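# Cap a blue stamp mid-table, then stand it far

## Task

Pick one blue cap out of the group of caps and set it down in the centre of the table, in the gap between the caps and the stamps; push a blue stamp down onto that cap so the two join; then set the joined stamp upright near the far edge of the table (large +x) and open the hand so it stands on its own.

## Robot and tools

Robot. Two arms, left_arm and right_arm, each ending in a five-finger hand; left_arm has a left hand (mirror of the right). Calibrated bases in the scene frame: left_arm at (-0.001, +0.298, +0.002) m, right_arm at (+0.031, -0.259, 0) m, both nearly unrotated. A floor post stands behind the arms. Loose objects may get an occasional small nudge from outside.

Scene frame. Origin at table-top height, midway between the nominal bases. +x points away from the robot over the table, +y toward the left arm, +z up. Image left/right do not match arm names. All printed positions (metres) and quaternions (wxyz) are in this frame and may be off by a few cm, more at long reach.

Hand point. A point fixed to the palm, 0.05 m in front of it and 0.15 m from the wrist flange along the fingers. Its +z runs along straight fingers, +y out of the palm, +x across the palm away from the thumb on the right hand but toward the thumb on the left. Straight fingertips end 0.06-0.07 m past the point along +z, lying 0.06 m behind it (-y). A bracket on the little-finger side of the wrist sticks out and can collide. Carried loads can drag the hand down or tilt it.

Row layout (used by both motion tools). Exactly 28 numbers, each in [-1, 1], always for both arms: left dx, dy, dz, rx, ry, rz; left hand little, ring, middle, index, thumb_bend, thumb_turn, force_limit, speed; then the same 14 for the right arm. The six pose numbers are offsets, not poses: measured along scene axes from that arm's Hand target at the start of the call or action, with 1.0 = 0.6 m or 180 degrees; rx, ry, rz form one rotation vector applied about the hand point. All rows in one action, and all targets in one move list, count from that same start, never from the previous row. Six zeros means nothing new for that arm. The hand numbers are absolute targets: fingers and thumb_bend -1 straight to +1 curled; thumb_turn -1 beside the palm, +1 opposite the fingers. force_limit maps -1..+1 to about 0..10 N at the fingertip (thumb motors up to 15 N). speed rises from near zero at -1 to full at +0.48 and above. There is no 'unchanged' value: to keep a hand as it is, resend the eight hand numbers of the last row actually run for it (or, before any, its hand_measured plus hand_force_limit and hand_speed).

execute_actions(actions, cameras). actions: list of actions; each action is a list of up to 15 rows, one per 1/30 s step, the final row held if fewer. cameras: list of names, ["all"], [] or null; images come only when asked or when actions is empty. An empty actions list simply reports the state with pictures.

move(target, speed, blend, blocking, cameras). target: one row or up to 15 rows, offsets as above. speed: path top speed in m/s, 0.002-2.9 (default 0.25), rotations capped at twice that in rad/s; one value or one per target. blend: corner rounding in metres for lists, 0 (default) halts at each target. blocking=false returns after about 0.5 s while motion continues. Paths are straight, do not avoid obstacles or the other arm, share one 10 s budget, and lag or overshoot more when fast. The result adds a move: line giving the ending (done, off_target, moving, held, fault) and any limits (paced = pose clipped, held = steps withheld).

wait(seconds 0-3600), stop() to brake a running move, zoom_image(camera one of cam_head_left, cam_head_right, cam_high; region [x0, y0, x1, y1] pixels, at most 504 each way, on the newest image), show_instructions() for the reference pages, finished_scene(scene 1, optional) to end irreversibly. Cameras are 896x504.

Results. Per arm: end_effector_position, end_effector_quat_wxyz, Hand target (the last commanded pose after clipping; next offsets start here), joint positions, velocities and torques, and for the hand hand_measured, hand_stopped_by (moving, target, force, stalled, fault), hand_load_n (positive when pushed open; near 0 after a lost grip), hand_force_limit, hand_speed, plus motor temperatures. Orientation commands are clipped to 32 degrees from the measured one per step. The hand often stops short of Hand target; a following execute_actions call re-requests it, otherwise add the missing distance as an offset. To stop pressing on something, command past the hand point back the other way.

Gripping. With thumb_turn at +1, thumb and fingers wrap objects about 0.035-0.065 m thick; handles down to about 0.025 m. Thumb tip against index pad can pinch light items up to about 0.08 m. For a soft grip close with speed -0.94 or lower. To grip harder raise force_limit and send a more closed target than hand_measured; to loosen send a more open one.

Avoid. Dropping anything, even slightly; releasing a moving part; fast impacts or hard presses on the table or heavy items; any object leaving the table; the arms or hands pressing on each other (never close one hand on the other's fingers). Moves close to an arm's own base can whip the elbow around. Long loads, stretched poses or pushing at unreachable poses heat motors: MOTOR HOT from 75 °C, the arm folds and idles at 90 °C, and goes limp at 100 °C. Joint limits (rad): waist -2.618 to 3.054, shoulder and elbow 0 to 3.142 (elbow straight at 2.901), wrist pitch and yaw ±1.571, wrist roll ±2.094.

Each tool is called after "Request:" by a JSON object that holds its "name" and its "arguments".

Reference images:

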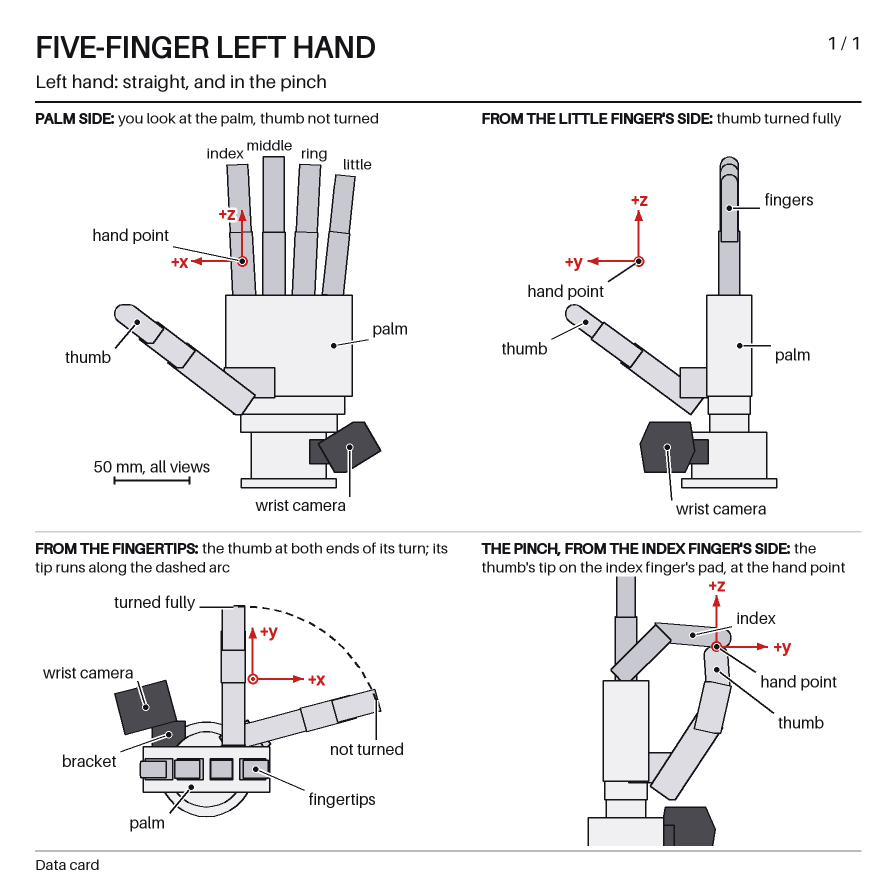

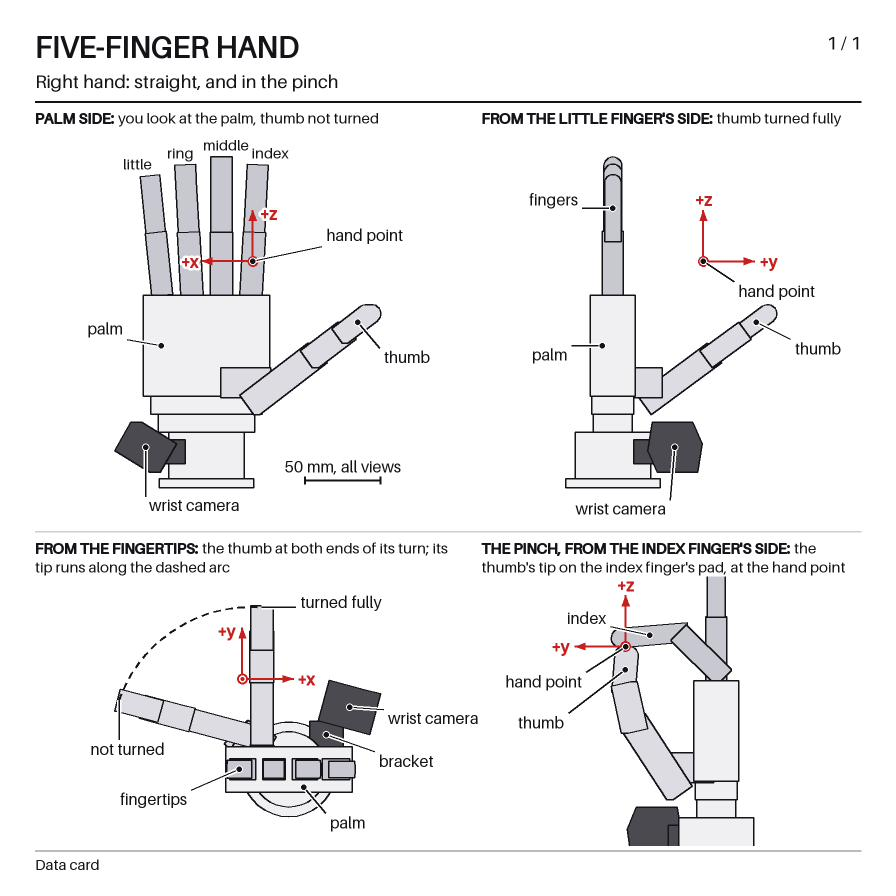

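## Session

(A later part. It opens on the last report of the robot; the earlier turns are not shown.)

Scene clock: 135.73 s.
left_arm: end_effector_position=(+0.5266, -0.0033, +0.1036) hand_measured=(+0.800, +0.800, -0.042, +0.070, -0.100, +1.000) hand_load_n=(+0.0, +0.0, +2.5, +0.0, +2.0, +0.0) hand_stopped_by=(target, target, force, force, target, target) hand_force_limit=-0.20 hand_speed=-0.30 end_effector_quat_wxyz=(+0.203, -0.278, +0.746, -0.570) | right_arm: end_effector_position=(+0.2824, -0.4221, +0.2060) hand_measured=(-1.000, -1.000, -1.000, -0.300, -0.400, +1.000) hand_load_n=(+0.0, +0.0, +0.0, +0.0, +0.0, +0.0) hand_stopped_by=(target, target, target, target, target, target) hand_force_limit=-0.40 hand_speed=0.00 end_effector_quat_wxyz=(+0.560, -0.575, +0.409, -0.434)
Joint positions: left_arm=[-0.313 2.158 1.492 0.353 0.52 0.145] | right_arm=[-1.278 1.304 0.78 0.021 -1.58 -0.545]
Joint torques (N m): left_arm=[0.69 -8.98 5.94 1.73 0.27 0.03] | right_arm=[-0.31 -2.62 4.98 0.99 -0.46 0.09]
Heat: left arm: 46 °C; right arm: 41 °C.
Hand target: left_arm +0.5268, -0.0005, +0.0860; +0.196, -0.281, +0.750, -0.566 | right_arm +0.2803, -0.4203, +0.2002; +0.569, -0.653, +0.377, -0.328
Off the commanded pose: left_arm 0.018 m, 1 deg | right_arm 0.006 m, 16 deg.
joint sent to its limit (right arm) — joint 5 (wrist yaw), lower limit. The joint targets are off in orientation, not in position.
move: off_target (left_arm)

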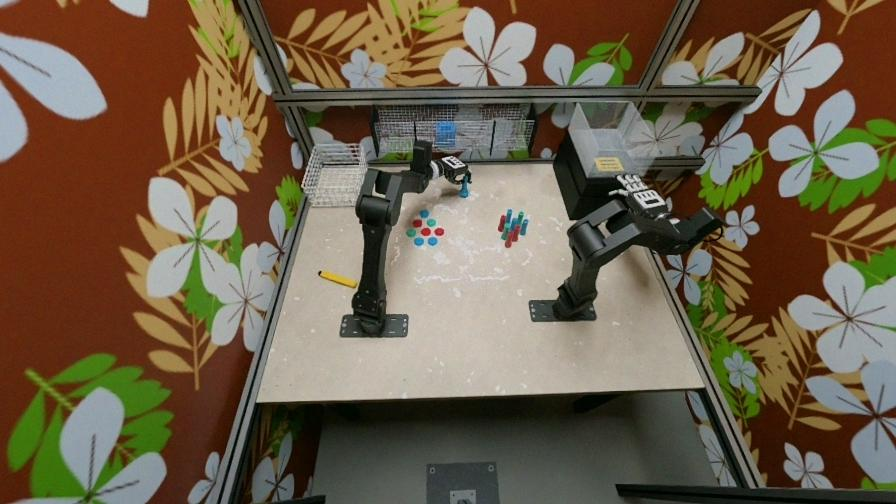

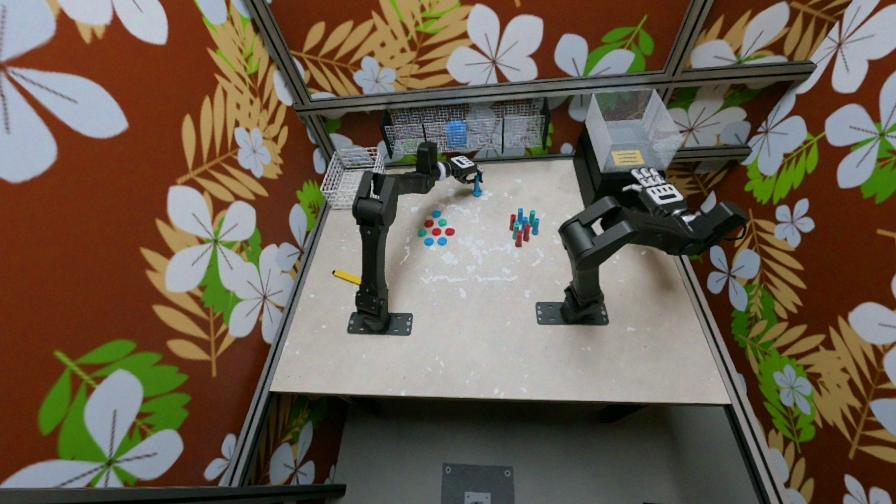

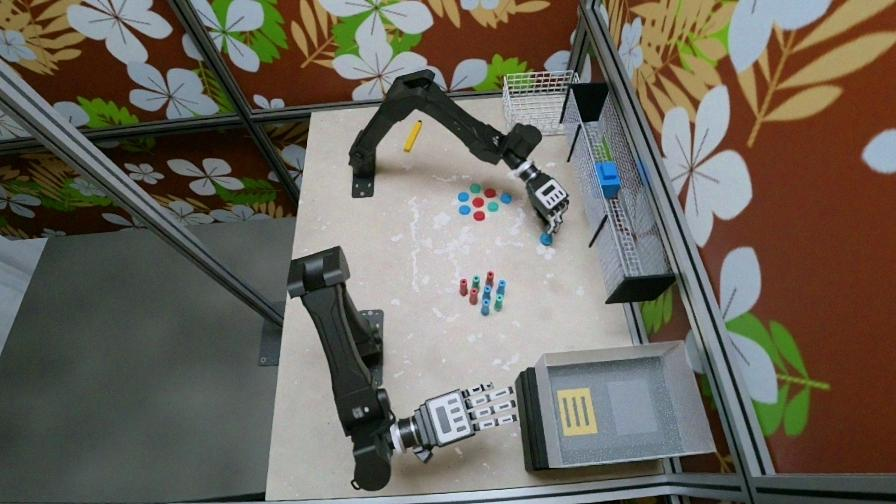

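Request:
{"name": "move", "arguments": {"target": [[0, 0, -0.00833, 0, 0, 0, 0.8, 0.8, 0.35, 0.35, -0.1, 1, -0.2, -0.3, 0, 0, 0, 0, 0, 0, -1, -1, -1, -0.3, -0.4, 1, -0.4, 0]], "speed": 0.03, "cameras": ["cam_head_left", "cam_head_right", "cam_high"]}}

Request:
{"name": "zoom_image", "arguments": {"camera": "cam_head_left", "region": [445, 165, 485, 205]}}

Request:
{"name": "zoom_image", "arguments": {"camera": "cam_high", "region": [525, 215, 565, 255]}}

Scene clock: 136.60 s.
left_arm: end_effector_position=(+0.5270, -0.0035, +0.1000) hand_measured=(+0.800, +0.800, -0.042, +0.070, -0.100, +1.000) hand_load_n=(+0.5, +0.0, +2.5, +0.0, +2.0, -0.5) hand_stopped_by=(target, target, force, force, target, target) hand_force_limit=-0.20 hand_speed=-0.30 end_effector_quat_wxyz=(+0.204, -0.278, +0.745, -0.571) | right_arm: end_effector_position=(+0.2824, -0.4221, +0.2060) hand_measured=(-1.000, -1.000, -1.000, -0.300, -0.400, +1.000) hand_load_n=(-0.5, +0.0, +0.0, +0.0, +0.0, +0.0) hand_stopped_by=(target, target, target, target, target, target) hand_force_limit=-0.40 hand_speed=0.00 end_effector_quat_wxyz=(+0.560, -0.575, +0.409, -0.434)
Joint positions: left_arm=[-0.313 2.165 1.485 0.369 0.52 0.145] | right_arm=[-1.278 1.304 0.78 0.021 -1.58 -0.545]
Joint torques (N m): left_arm=[0.73 -8.85 5.82 1.77 0.27 0.03] | right_arm=[-0.29 -2.61 4.98 0.98 -0.46 0.09]
Heat: left arm: 46 °C; right arm: 41 °C.
Hand target: left_arm +0.5268, -0.0005, +0.0811; +0.196, -0.281, +0.750, -0.566 | right_arm +0.2803, -0.4203, +0.2002; +0.569, -0.653, +0.377, -0.328
Off the commanded pose: left_arm 0.019 m, 1 deg | right_arm 0.006 m, 16 deg.
joint sent to its limit (right arm) — joint 5 (wrist yaw), lower limit. The joint targets are off in orientation, not in position.
move: off_target (left_arm)

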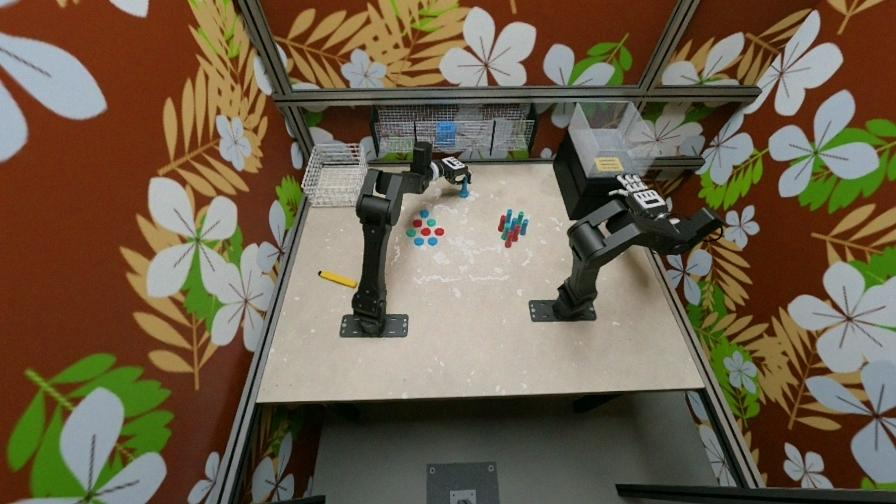

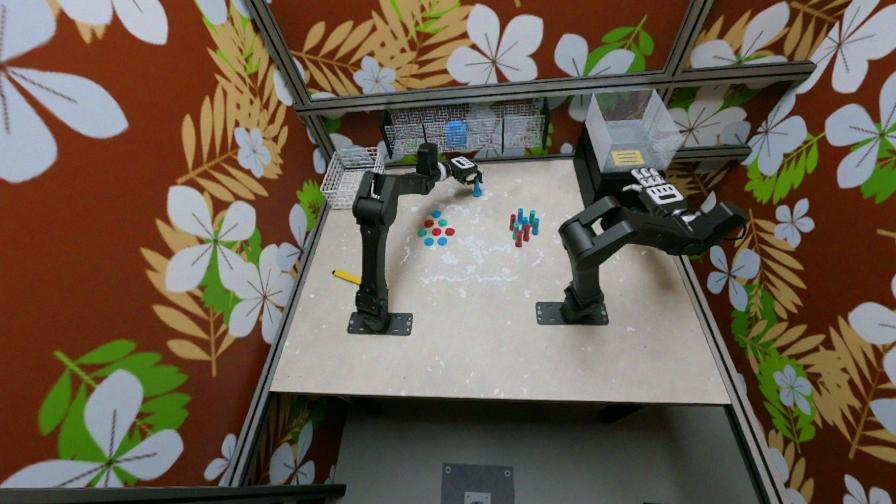

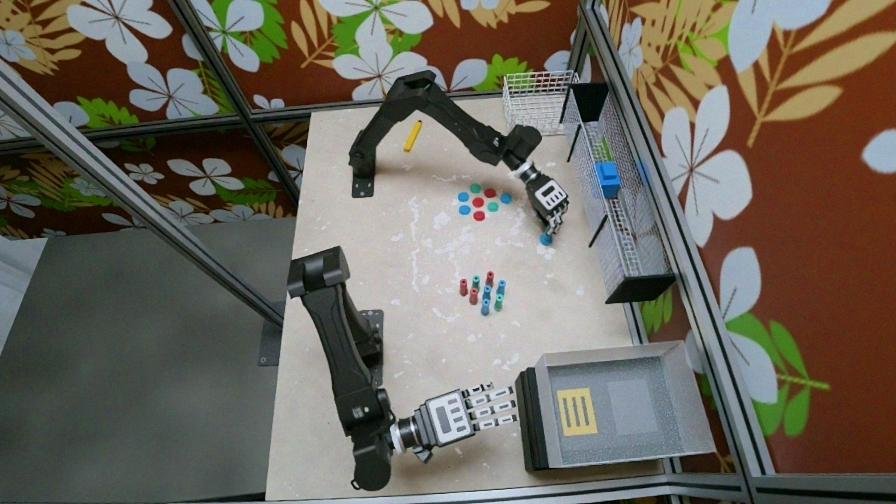

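Scaled by 12.600 from the camera's image (finer frame: 1280x720).

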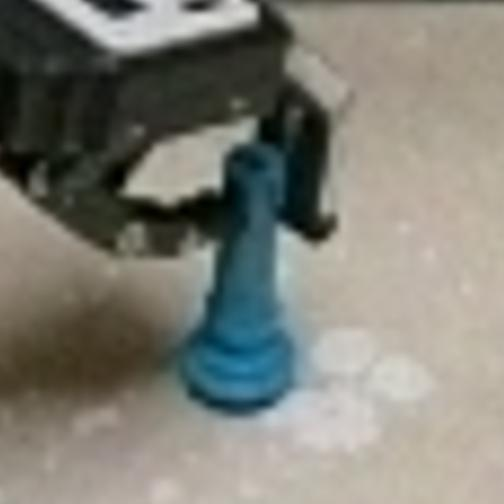

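Scaled by 12.600 from the camera's image (finer frame: 1280x720).

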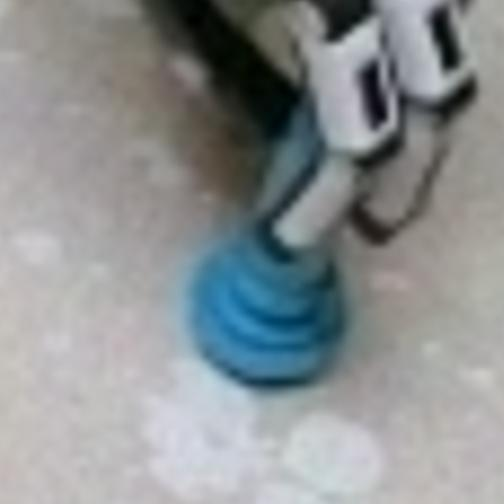

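Request:
{"name": "move", "arguments": {"target": [[0, 0, -0.00833, 0, 0, 0, 0.8, 0.8, 0.35, 0.35, -0.1, 1, -0.2, -0.3, 0, 0, 0, 0, 0, 0, -1, -1, -1, -0.3, -0.4, 1, -0.4, 0]], "speed": 0.03, "cameras": ["cam_head_left", "cam_high"]}}

Request:
{"name": "zoom_image", "arguments": {"camera": "cam_head_left", "region": [445, 165, 485, 205]}}

Request:
{"name": "zoom_image", "arguments": {"camera": "cam_high", "region": [525, 215, 565, 255]}}

Scene clock: 138.93 s.
left_arm: end_effector_position=(+0.5272, -0.0036, +0.0950) hand_measured=(+0.800, +0.800, -0.042, +0.070, -0.100, +1.000) hand_load_n=(+0.0, +0.0, +2.5, +0.0, +2.0, +0.0) hand_stopped_by=(target, target, force, force, target, target) hand_force_limit=-0.20 hand_speed=-0.30 end_effector_quat_wxyz=(+0.204, -0.277, +0.745, -0.571) | right_arm: end_effector_position=(+0.2824, -0.4221, +0.2060) hand_measured=(-1.000, -1.000, -1.000, -0.300, -0.400, +1.000) hand_load_n=(+0.0, +0.0, +0.0, +0.0, +0.5, +0.0) hand_stopped_by=(target, target, target, target, target, target) hand_force_limit=-0.40 hand_speed=0.00 end_effector_quat_wxyz=(+0.560, -0.575, +0.409, -0.434)
Joint positions: left_arm=[-0.313 2.174 1.478 0.386 0.52 0.145] | right_arm=[-1.278 1.304 0.78 0.021 -1.58 -0.545]
Joint torques (N m): left_arm=[0.72 -8.92 5.82 1.78 0.27 0.03] | right_arm=[-0.31 -2.62 4.97 0.98 -0.46 0.09]
Heat: left arm: 46 °C; right arm: 41 °C.
Hand target: left_arm +0.5268, -0.0005, +0.0763; +0.196, -0.281, +0.750, -0.566 | right_arm +0.2803, -0.4203, +0.2002; +0.569, -0.653, +0.377, -0.328
Off the commanded pose: left_arm 0.019 m, 1 deg | right_arm 0.006 m, 16 deg.
joint sent to its limit (right arm) — joint 5 (wrist yaw), lower limit. The joint targets are off in orientation, not in position.
move: off_target (left_arm)

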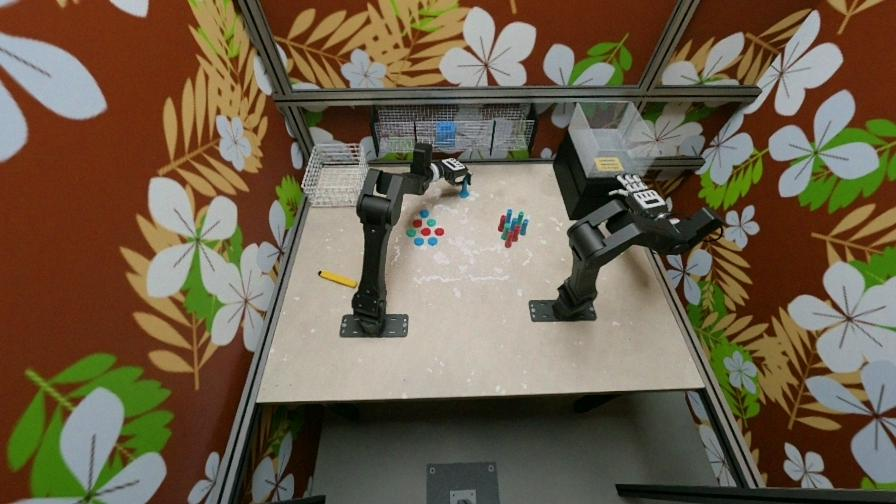

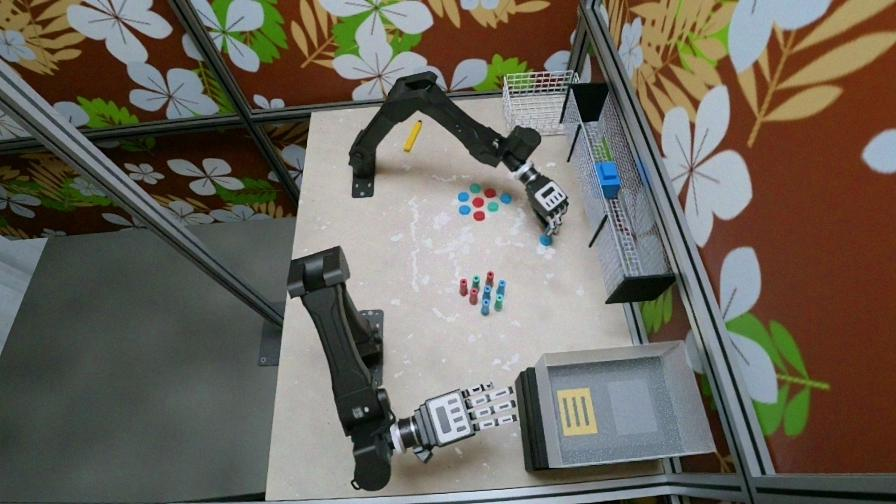

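Scaled by 12.600 from the camera's image (finer frame: 1280x720).

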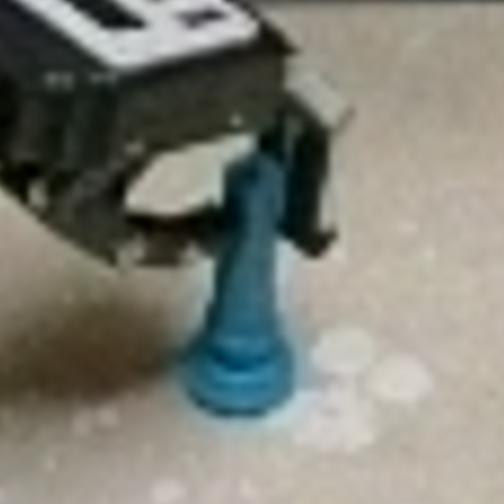

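Scaled by 12.600 from the camera's image (finer frame: 1280x720).

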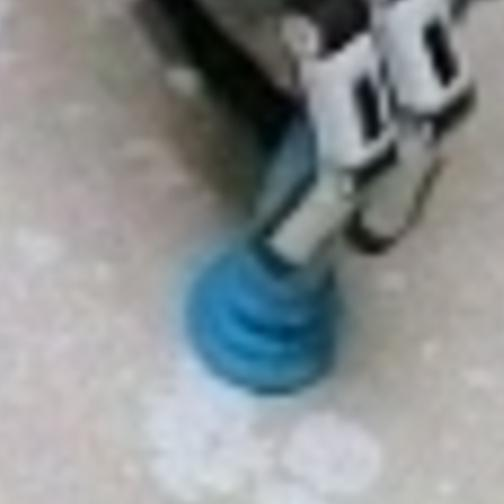

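Request:
{"name": "move", "arguments": {"target": [[0, 0, -0.0067, 0, 0, 0, 0.8, 0.8, 0.35, 0.35, -0.1, 1, -0.2, -0.3, 0, 0, 0, 0, 0, 0, -1, -1, -1, -0.3, -0.4, 1, -0.4, 0]], "speed": 0.03, "cameras": ["cam_head_left", "cam_high"]}}

Request:
{"name": "zoom_image", "arguments": {"camera": "cam_head_left", "region": [445, 165, 485, 205]}}

Request:
{"name": "zoom_image", "arguments": {"camera": "cam_high", "region": [525, 215, 565, 255]}}

Scene clock: 139.90 s.
left_arm: end_effector_position=(+0.5275, -0.0037, +0.0917) hand_measured=(+0.800, +0.800, -0.042, +0.070, -0.100, +1.000) hand_load_n=(+0.0, +0.0, +2.5, +0.0, +2.0, +0.0) hand_stopped_by=(target, target, force, force, target, target) hand_force_limit=-0.20 hand_speed=-0.30 end_effector_quat_wxyz=(+0.204, -0.277, +0.745, -0.571) | right_arm: end_effector_position=(+0.2824, -0.4221, +0.2060) hand_measured=(-1.000, -1.000, -1.000, -0.300, -0.400, +1.000) hand_load_n=(+0.0, +0.0, +0.0, +0.0, +0.0, +0.0) hand_stopped_by=(target, target, target, target, target, target) hand_force_limit=-0.40 hand_speed=0.00 end_effector_quat_wxyz=(+0.560, -0.575, +0.409, -0.434)
Joint positions: left_arm=[-0.313 2.18 1.473 0.399 0.52 0.145] | right_arm=[-1.278 1.304 0.78 0.021 -1.58 -0.545]
Joint torques (N m): left_arm=[0.72 -8.95 5.72 1.76 0.26 0.03] | right_arm=[-0.29 -2.62 4.97 0.98 -0.46 0.09]
Heat: left arm: 46 °C; right arm: 41 °C.
Hand target: left_arm +0.5268, -0.0005, +0.0722; +0.196, -0.281, +0.750, -0.566 | right_arm +0.2803, -0.4203, +0.2002; +0.569, -0.653, +0.377, -0.328
Off the commanded pose: left_arm 0.020 m, 1 deg | right_arm 0.006 m, 16 deg.
joint sent to its limit (right arm) — joint 5 (wrist yaw), lower limit. The joint targets are off in orientation, not in position.
move: off_target (left_arm)

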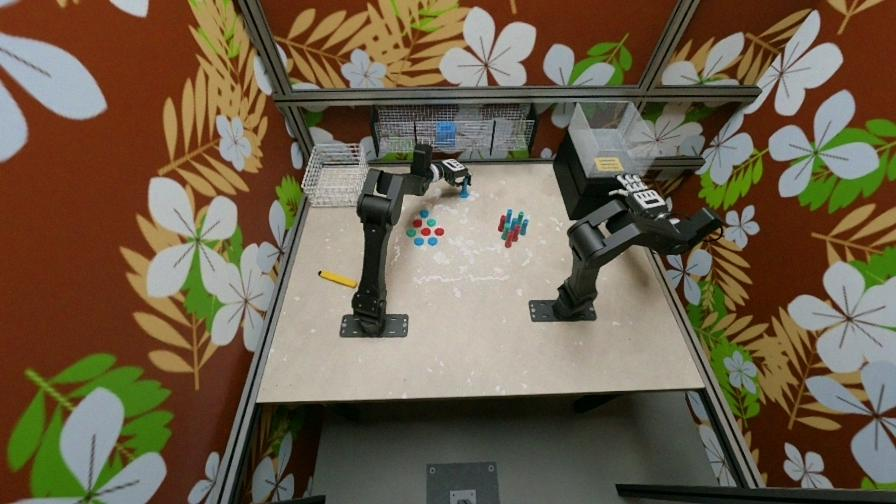

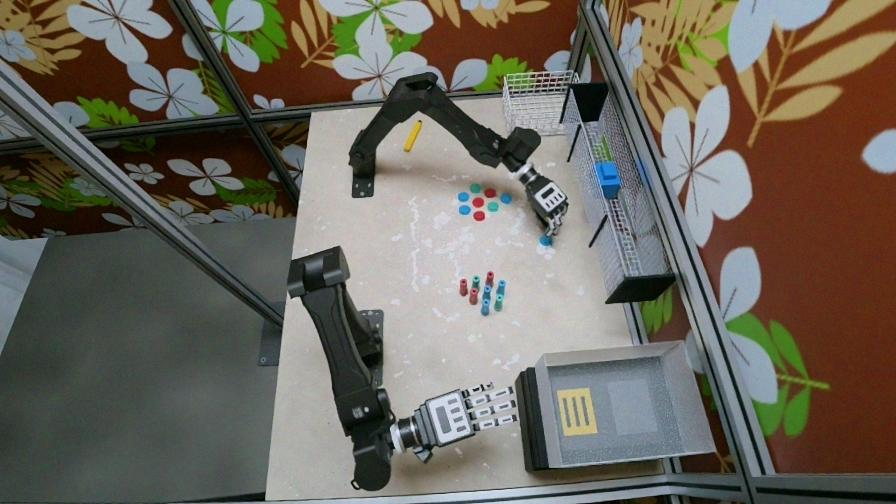

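Scaled by 12.600 from the camera's image (finer frame: 1280x720).

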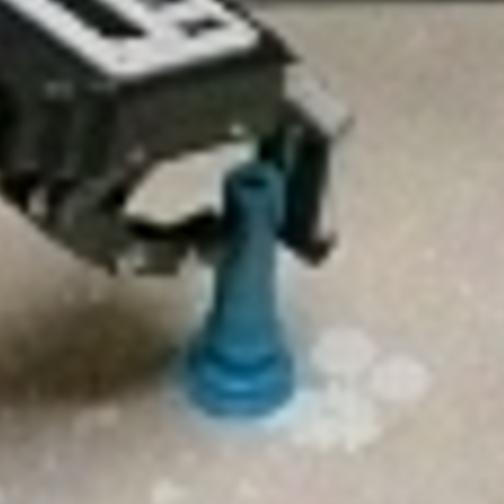

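Scaled by 12.600 from the camera's image (finer frame: 1280x720).

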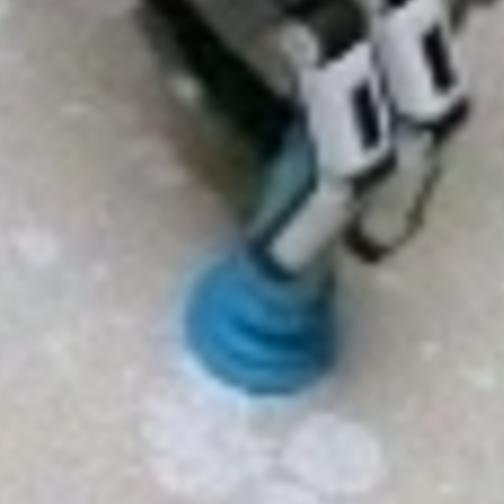

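Request:
{"name": "wait", "arguments": {"seconds": 0.1, "cameras": ["all"]}}

Request:
{"name": "zoom_image", "arguments": {"camera": "cam_head_right", "region": [457, 165, 497, 205]}}

Request:
{"name": "zoom_image", "arguments": {"camera": "cam_head_left", "region": [450, 170, 480, 200]}}

Scene clock: 140.20 s.
left_arm: end_effector_position=(+0.5275, -0.0037, +0.0917) hand_measured=(+0.800, +0.800, -0.042, +0.070, -0.100, +1.000) hand_load_n=(+0.0, +0.0, +2.5, +0.0, +2.0, +0.0) hand_stopped_by=(target, target, force, force, target, target) hand_force_limit=-0.20 hand_speed=-0.30 end_effector_quat_wxyz=(+0.204, -0.277, +0.745, -0.571) | right_arm: end_effector_position=(+0.2824, -0.4221, +0.2060) hand_measured=(-1.000, -1.000, -1.000, -0.300, -0.400, +1.000) hand_load_n=(+0.0, +0.0, +0.0, +0.0, +0.0, +0.0) hand_stopped_by=(target, target, target, target, target, target) hand_force_limit=-0.40 hand_speed=0.00 end_effector_quat_wxyz=(+0.560, -0.575, +0.409, -0.434)
Joint positions: left_arm=[-0.313 2.18 1.473 0.399 0.52 0.145] | right_arm=[-1.278 1.304 0.78 0.021 -1.58 -0.545]
Joint torques (N m): left_arm=[0.7 -8.88 5.74 1.76 0.27 0.03] | right_arm=[-0.31 -2.62 4.97 0.99 -0.46 0.09]
Heat: left arm: 46 °C; right arm: 41 °C.
Hand target: left_arm +0.5268, -0.0005, +0.0722; +0.196, -0.281, +0.750, -0.566 | right_arm +0.2803, -0.4203, +0.2002; +0.569, -0.653, +0.377, -0.328
Off the commanded pose: left_arm 0.020 m, 1 deg | right_arm 0.006 m, 16 deg.
wait: 0.10 s; at rest from the start

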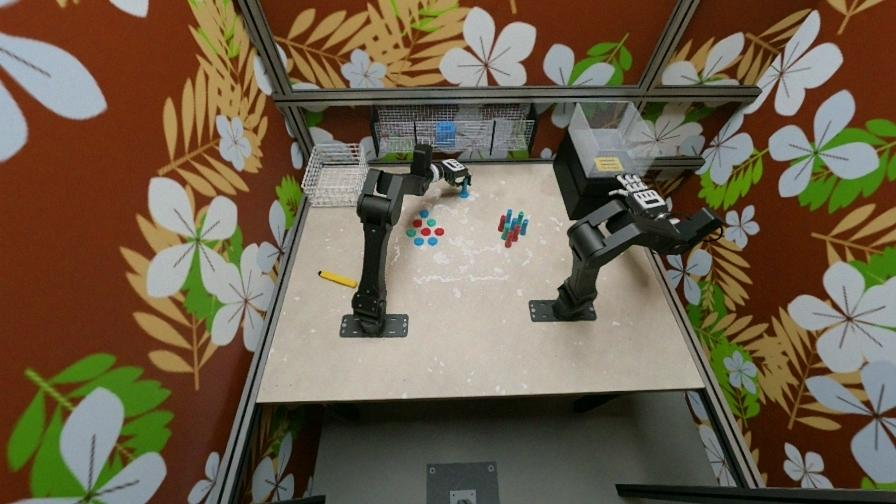

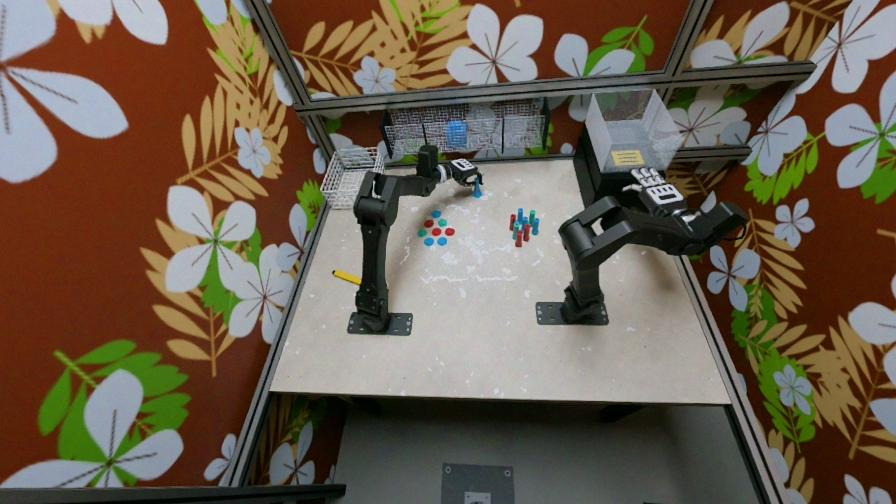

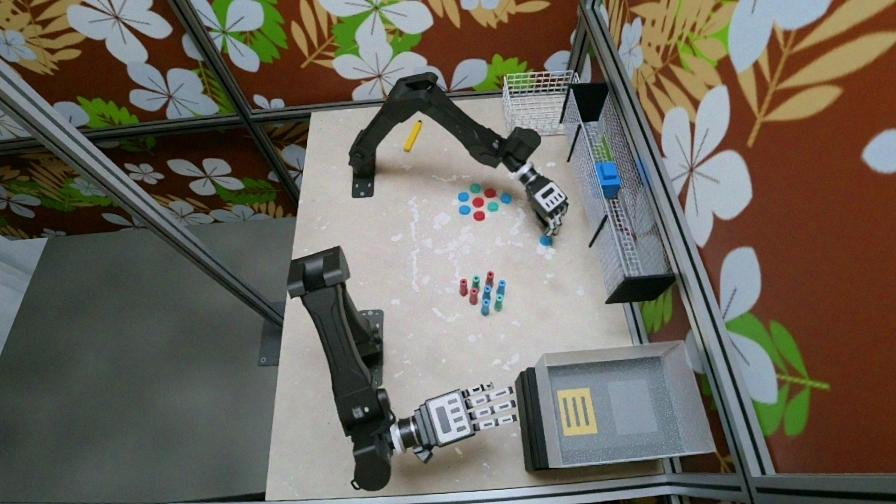

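Scaled by 12.600 from the camera's image (finer frame: 1280x720).

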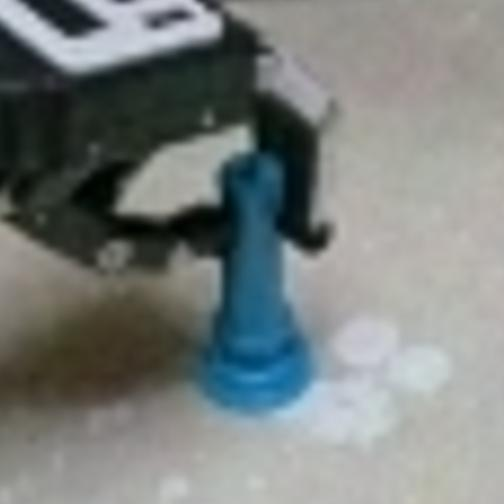

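Scaled by 16.800 from the camera's image (finer frame: 1280x720).

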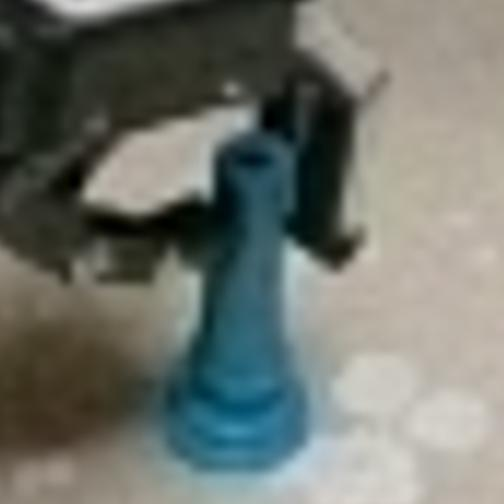

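Request:
{"name": "move", "arguments": {"target": [[0, 0, 0, 0, 0, 0, 0.8, 0.8, -0.09, 0.02, -0.15, 1, -0.2, -0.85, 0, 0, 0, 0, 0, 0, -1, -1, -1, -0.3, -0.4, 1, -0.4, 0]], "speed": 0.03, "cameras": ["cam_head_left", "cam_head_right", "cam_high"]}}

Request:
{"name": "zoom_image", "arguments": {"camera": "cam_head_left", "region": [450, 170, 480, 200]}}

Request:
{"name": "zoom_image", "arguments": {"camera": "cam_high", "region": [525, 215, 565, 255]}}

Scene clock: 141.27 s.
left_arm: end_effector_position=(+0.5279, -0.0039, +0.0925) hand_measured=(+0.800, +0.800, -0.090, +0.020, -0.150, +1.000) hand_load_n=(+0.5, +0.0, +0.0, +0.0, +0.0, +0.0) hand_stopped_by=(target, target, target, target, target, target) hand_force_limit=-0.20 hand_speed=-0.85 end_effector_quat_wxyz=(+0.205, -0.276, +0.744, -0.572) | right_arm: end_effector_position=(+0.2824, -0.4221, +0.2060) hand_measured=(-1.000, -1.000, -1.000, -0.300, -0.400, +1.000) hand_load_n=(-0.5, +0.0, +0.0, +0.0, +0.0, +0.0) hand_stopped_by=(target, target, target, target, target, target) hand_force_limit=-0.40 hand_speed=0.00 end_effector_quat_wxyz=(+0.560, -0.575, +0.409, -0.434)
Joint positions: left_arm=[-0.313 2.18 1.473 0.403 0.521 0.145] | right_arm=[-1.278 1.304 0.78 0.021 -1.58 -0.545]
Joint torques (N m): left_arm=[0.7 -8.9 5.72 1.7 0.27 0.03] | right_arm=[-0.29 -2.62 4.97 0.98 -0.46 0.09]
Heat: left arm: 46 °C; right arm: 41 °C.
Hand target: left_arm +0.5268, -0.0005, +0.0722; +0.196, -0.281, +0.750, -0.566 | right_arm +0.2803, -0.4203, +0.2002; +0.569, -0.653, +0.377, -0.328
Off the commanded pose: left_arm 0.021 m, 2 deg | right_arm 0.006 m, 16 deg.
joint sent to its limit (right arm) — joint 5 (wrist yaw), lower limit. The joint targets are off in orientation, not in position.
move: done

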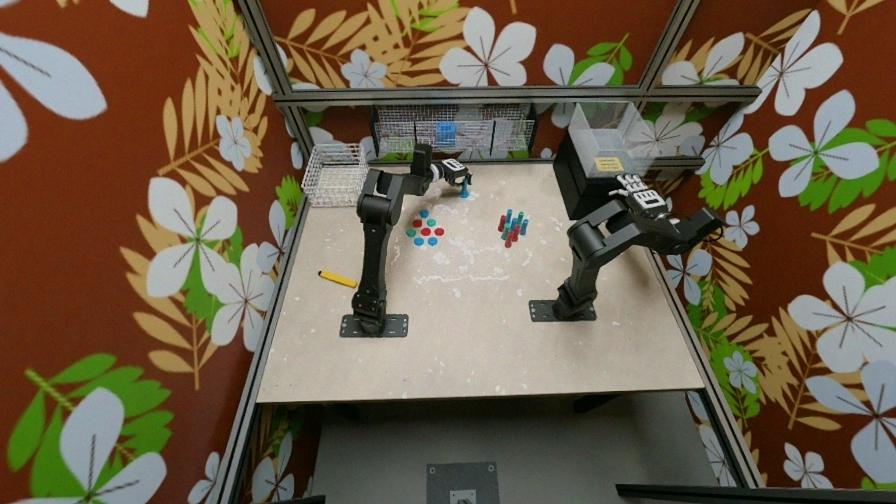

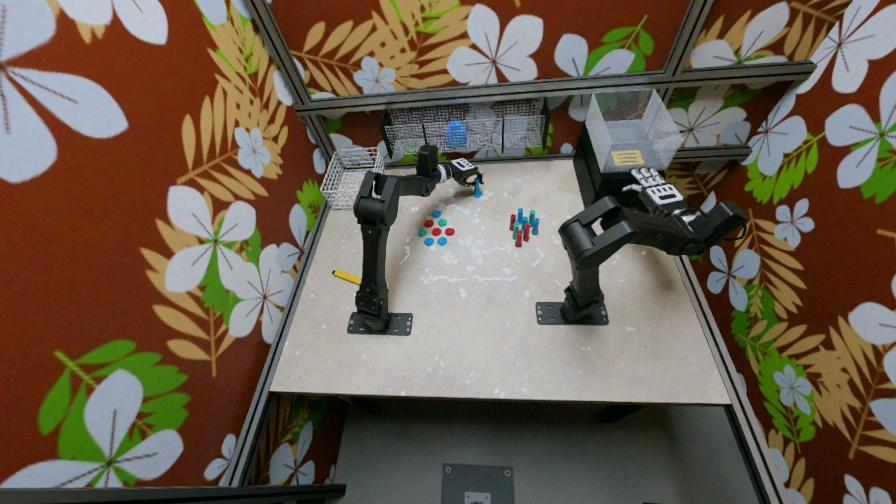

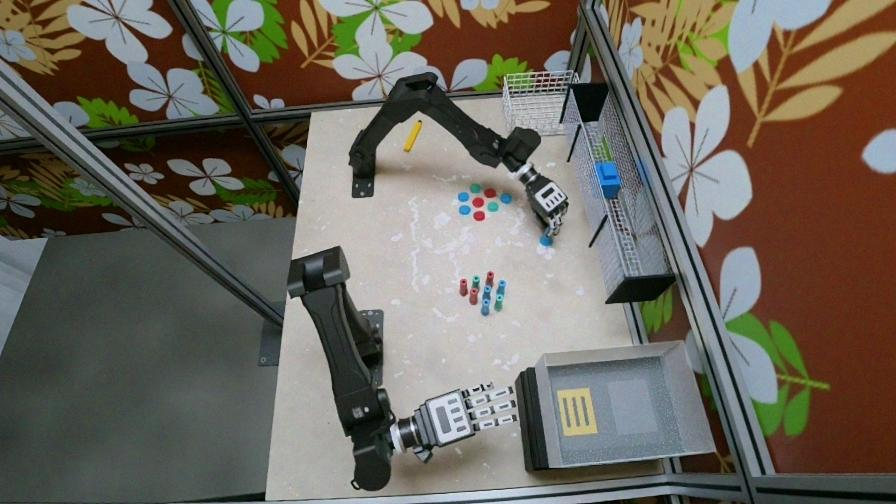

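Scaled by 16.800 from the camera's image (finer frame: 1280x720).

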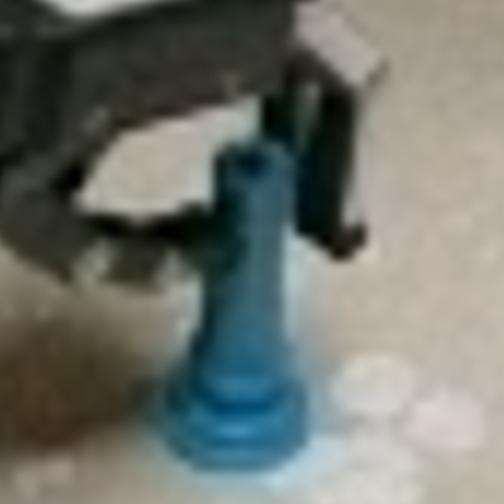

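Scaled by 12.600 from the camera's image (finer frame: 1280x720).

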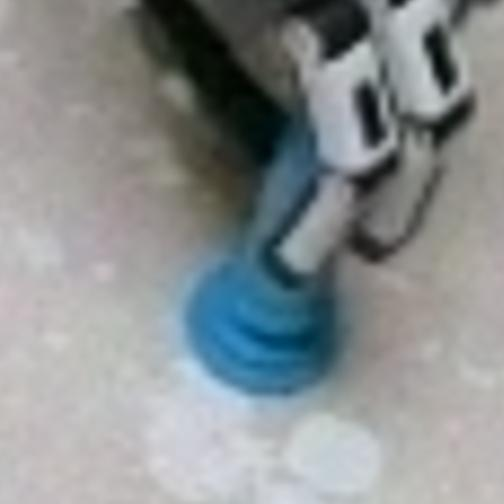

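Request:
{"name": "move", "arguments": {"target": [[0, 0, 0, 0, 0, 0, 0.8, 0.8, -0.6, -0.6, -0.4, 1, -0.2, -0.5, 0, 0, 0, 0, 0, 0, -1, -1, -1, -0.3, -0.4, 1, -0.4, 0]], "speed": 0.03, "cameras": ["cam_head_left", "cam_head_right", "cam_high"]}}

Request:
{"name": "zoom_image", "arguments": {"camera": "cam_head_left", "region": [445, 165, 485, 205]}}

Request:
{"name": "zoom_image", "arguments": {"camera": "cam_high", "region": [525, 215, 565, 255]}}

Scene clock: 142.10 s.
left_arm: end_effector_position=(+0.5280, -0.0039, +0.0926) hand_measured=(+0.800, +0.800, -0.600, -0.600, -0.400, +1.000) hand_load_n=(+0.0, +0.5, +0.0, +0.0, +0.0, +0.0) hand_stopped_by=(target, target, target, target, target, target) hand_force_limit=-0.20 hand_speed=-0.50 end_effector_quat_wxyz=(+0.206, -0.276, +0.744, -0.573) | right_arm: end_effector_position=(+0.2824, -0.4221, +0.2060) hand_measured=(-1.000, -1.000, -1.000, -0.300, -0.400, +1.000) hand_load_n=(-0.5, +0.0, +0.0, +0.0, +0.0, +0.0) hand_stopped_by=(target, target, target, target, target, target) hand_force_limit=-0.40 hand_speed=0.00 end_effector_quat_wxyz=(+0.560, -0.575, +0.409, -0.434)
Joint positions: left_arm=[-0.313 2.18 1.473 0.404 0.521 0.145] | right_arm=[-1.278 1.304 0.78 0.021 -1.58 -0.545]
Joint torques (N m): left_arm=[0.7 -8.88 5.74 1.73 0.26 0.03] | right_arm=[-0.29 -2.61 4.97 0.98 -0.46 0.09]
Heat: left arm: 46 °C; right arm: 41 °C.
Hand target: left_arm +0.5268, -0.0005, +0.0722; +0.196, -0.281, +0.750, -0.566 | right_arm +0.2803, -0.4203, +0.2002; +0.569, -0.653, +0.377, -0.328
Off the commanded pose: left_arm 0.021 m, 2 deg | right_arm 0.006 m, 16 deg.
joint sent to its limit (right arm) — joint 5 (wrist yaw), lower limit. The joint targets are off in orientation, not in position.
move: done

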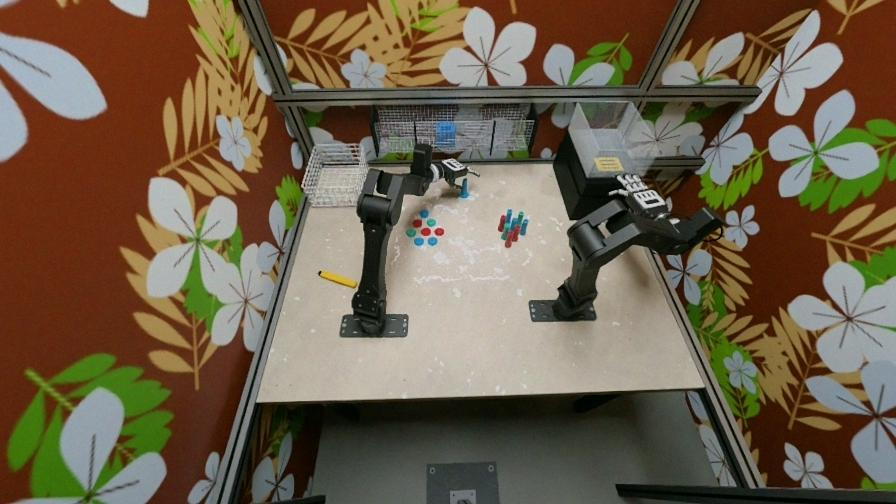

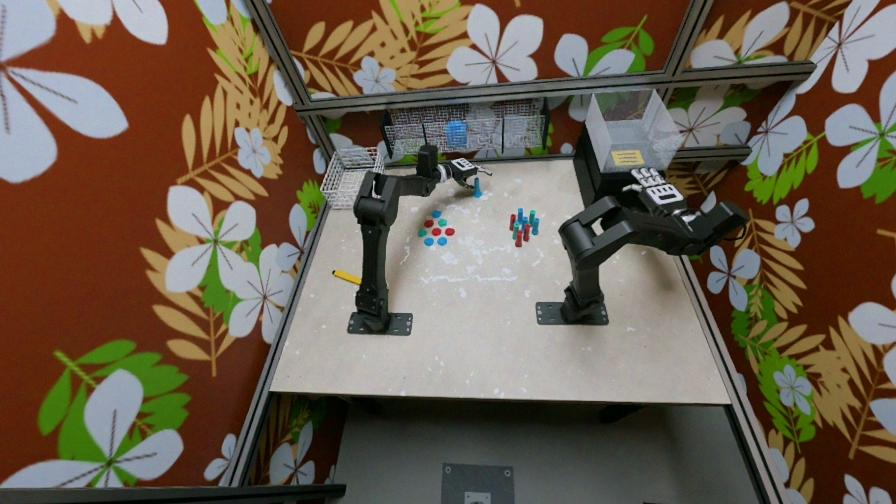

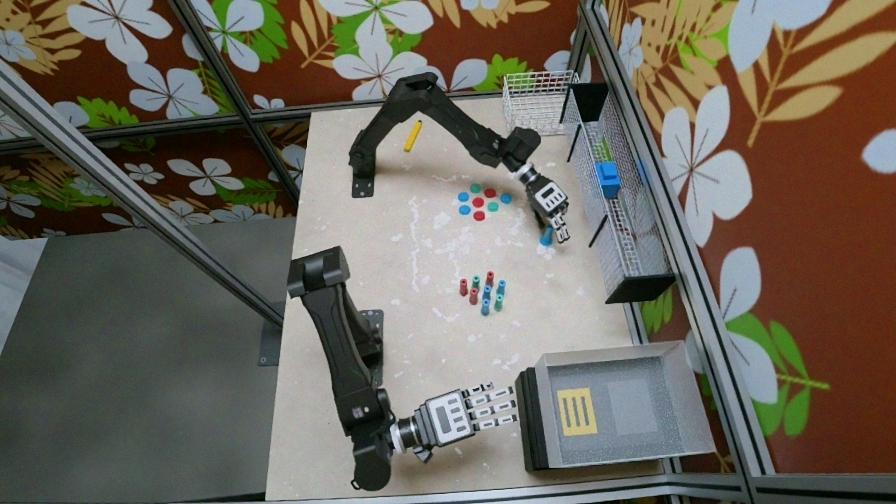

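Scaled by 12.600 from the camera's image (finer frame: 1280x720).

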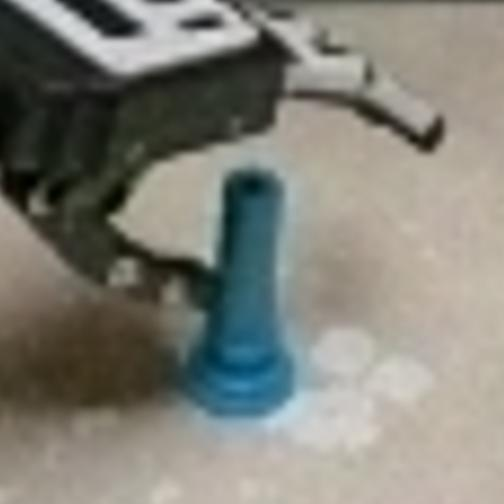

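Scaled by 12.600 from the camera's image (finer frame: 1280x720).

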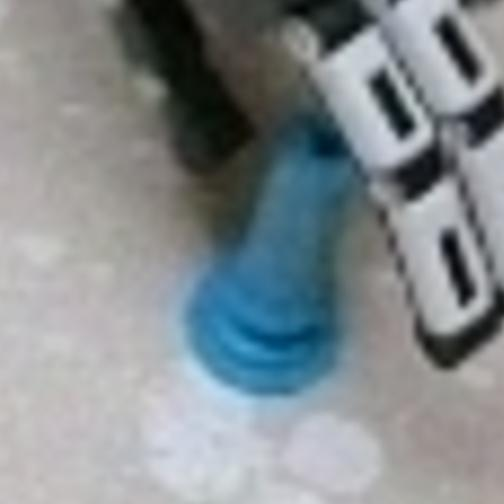

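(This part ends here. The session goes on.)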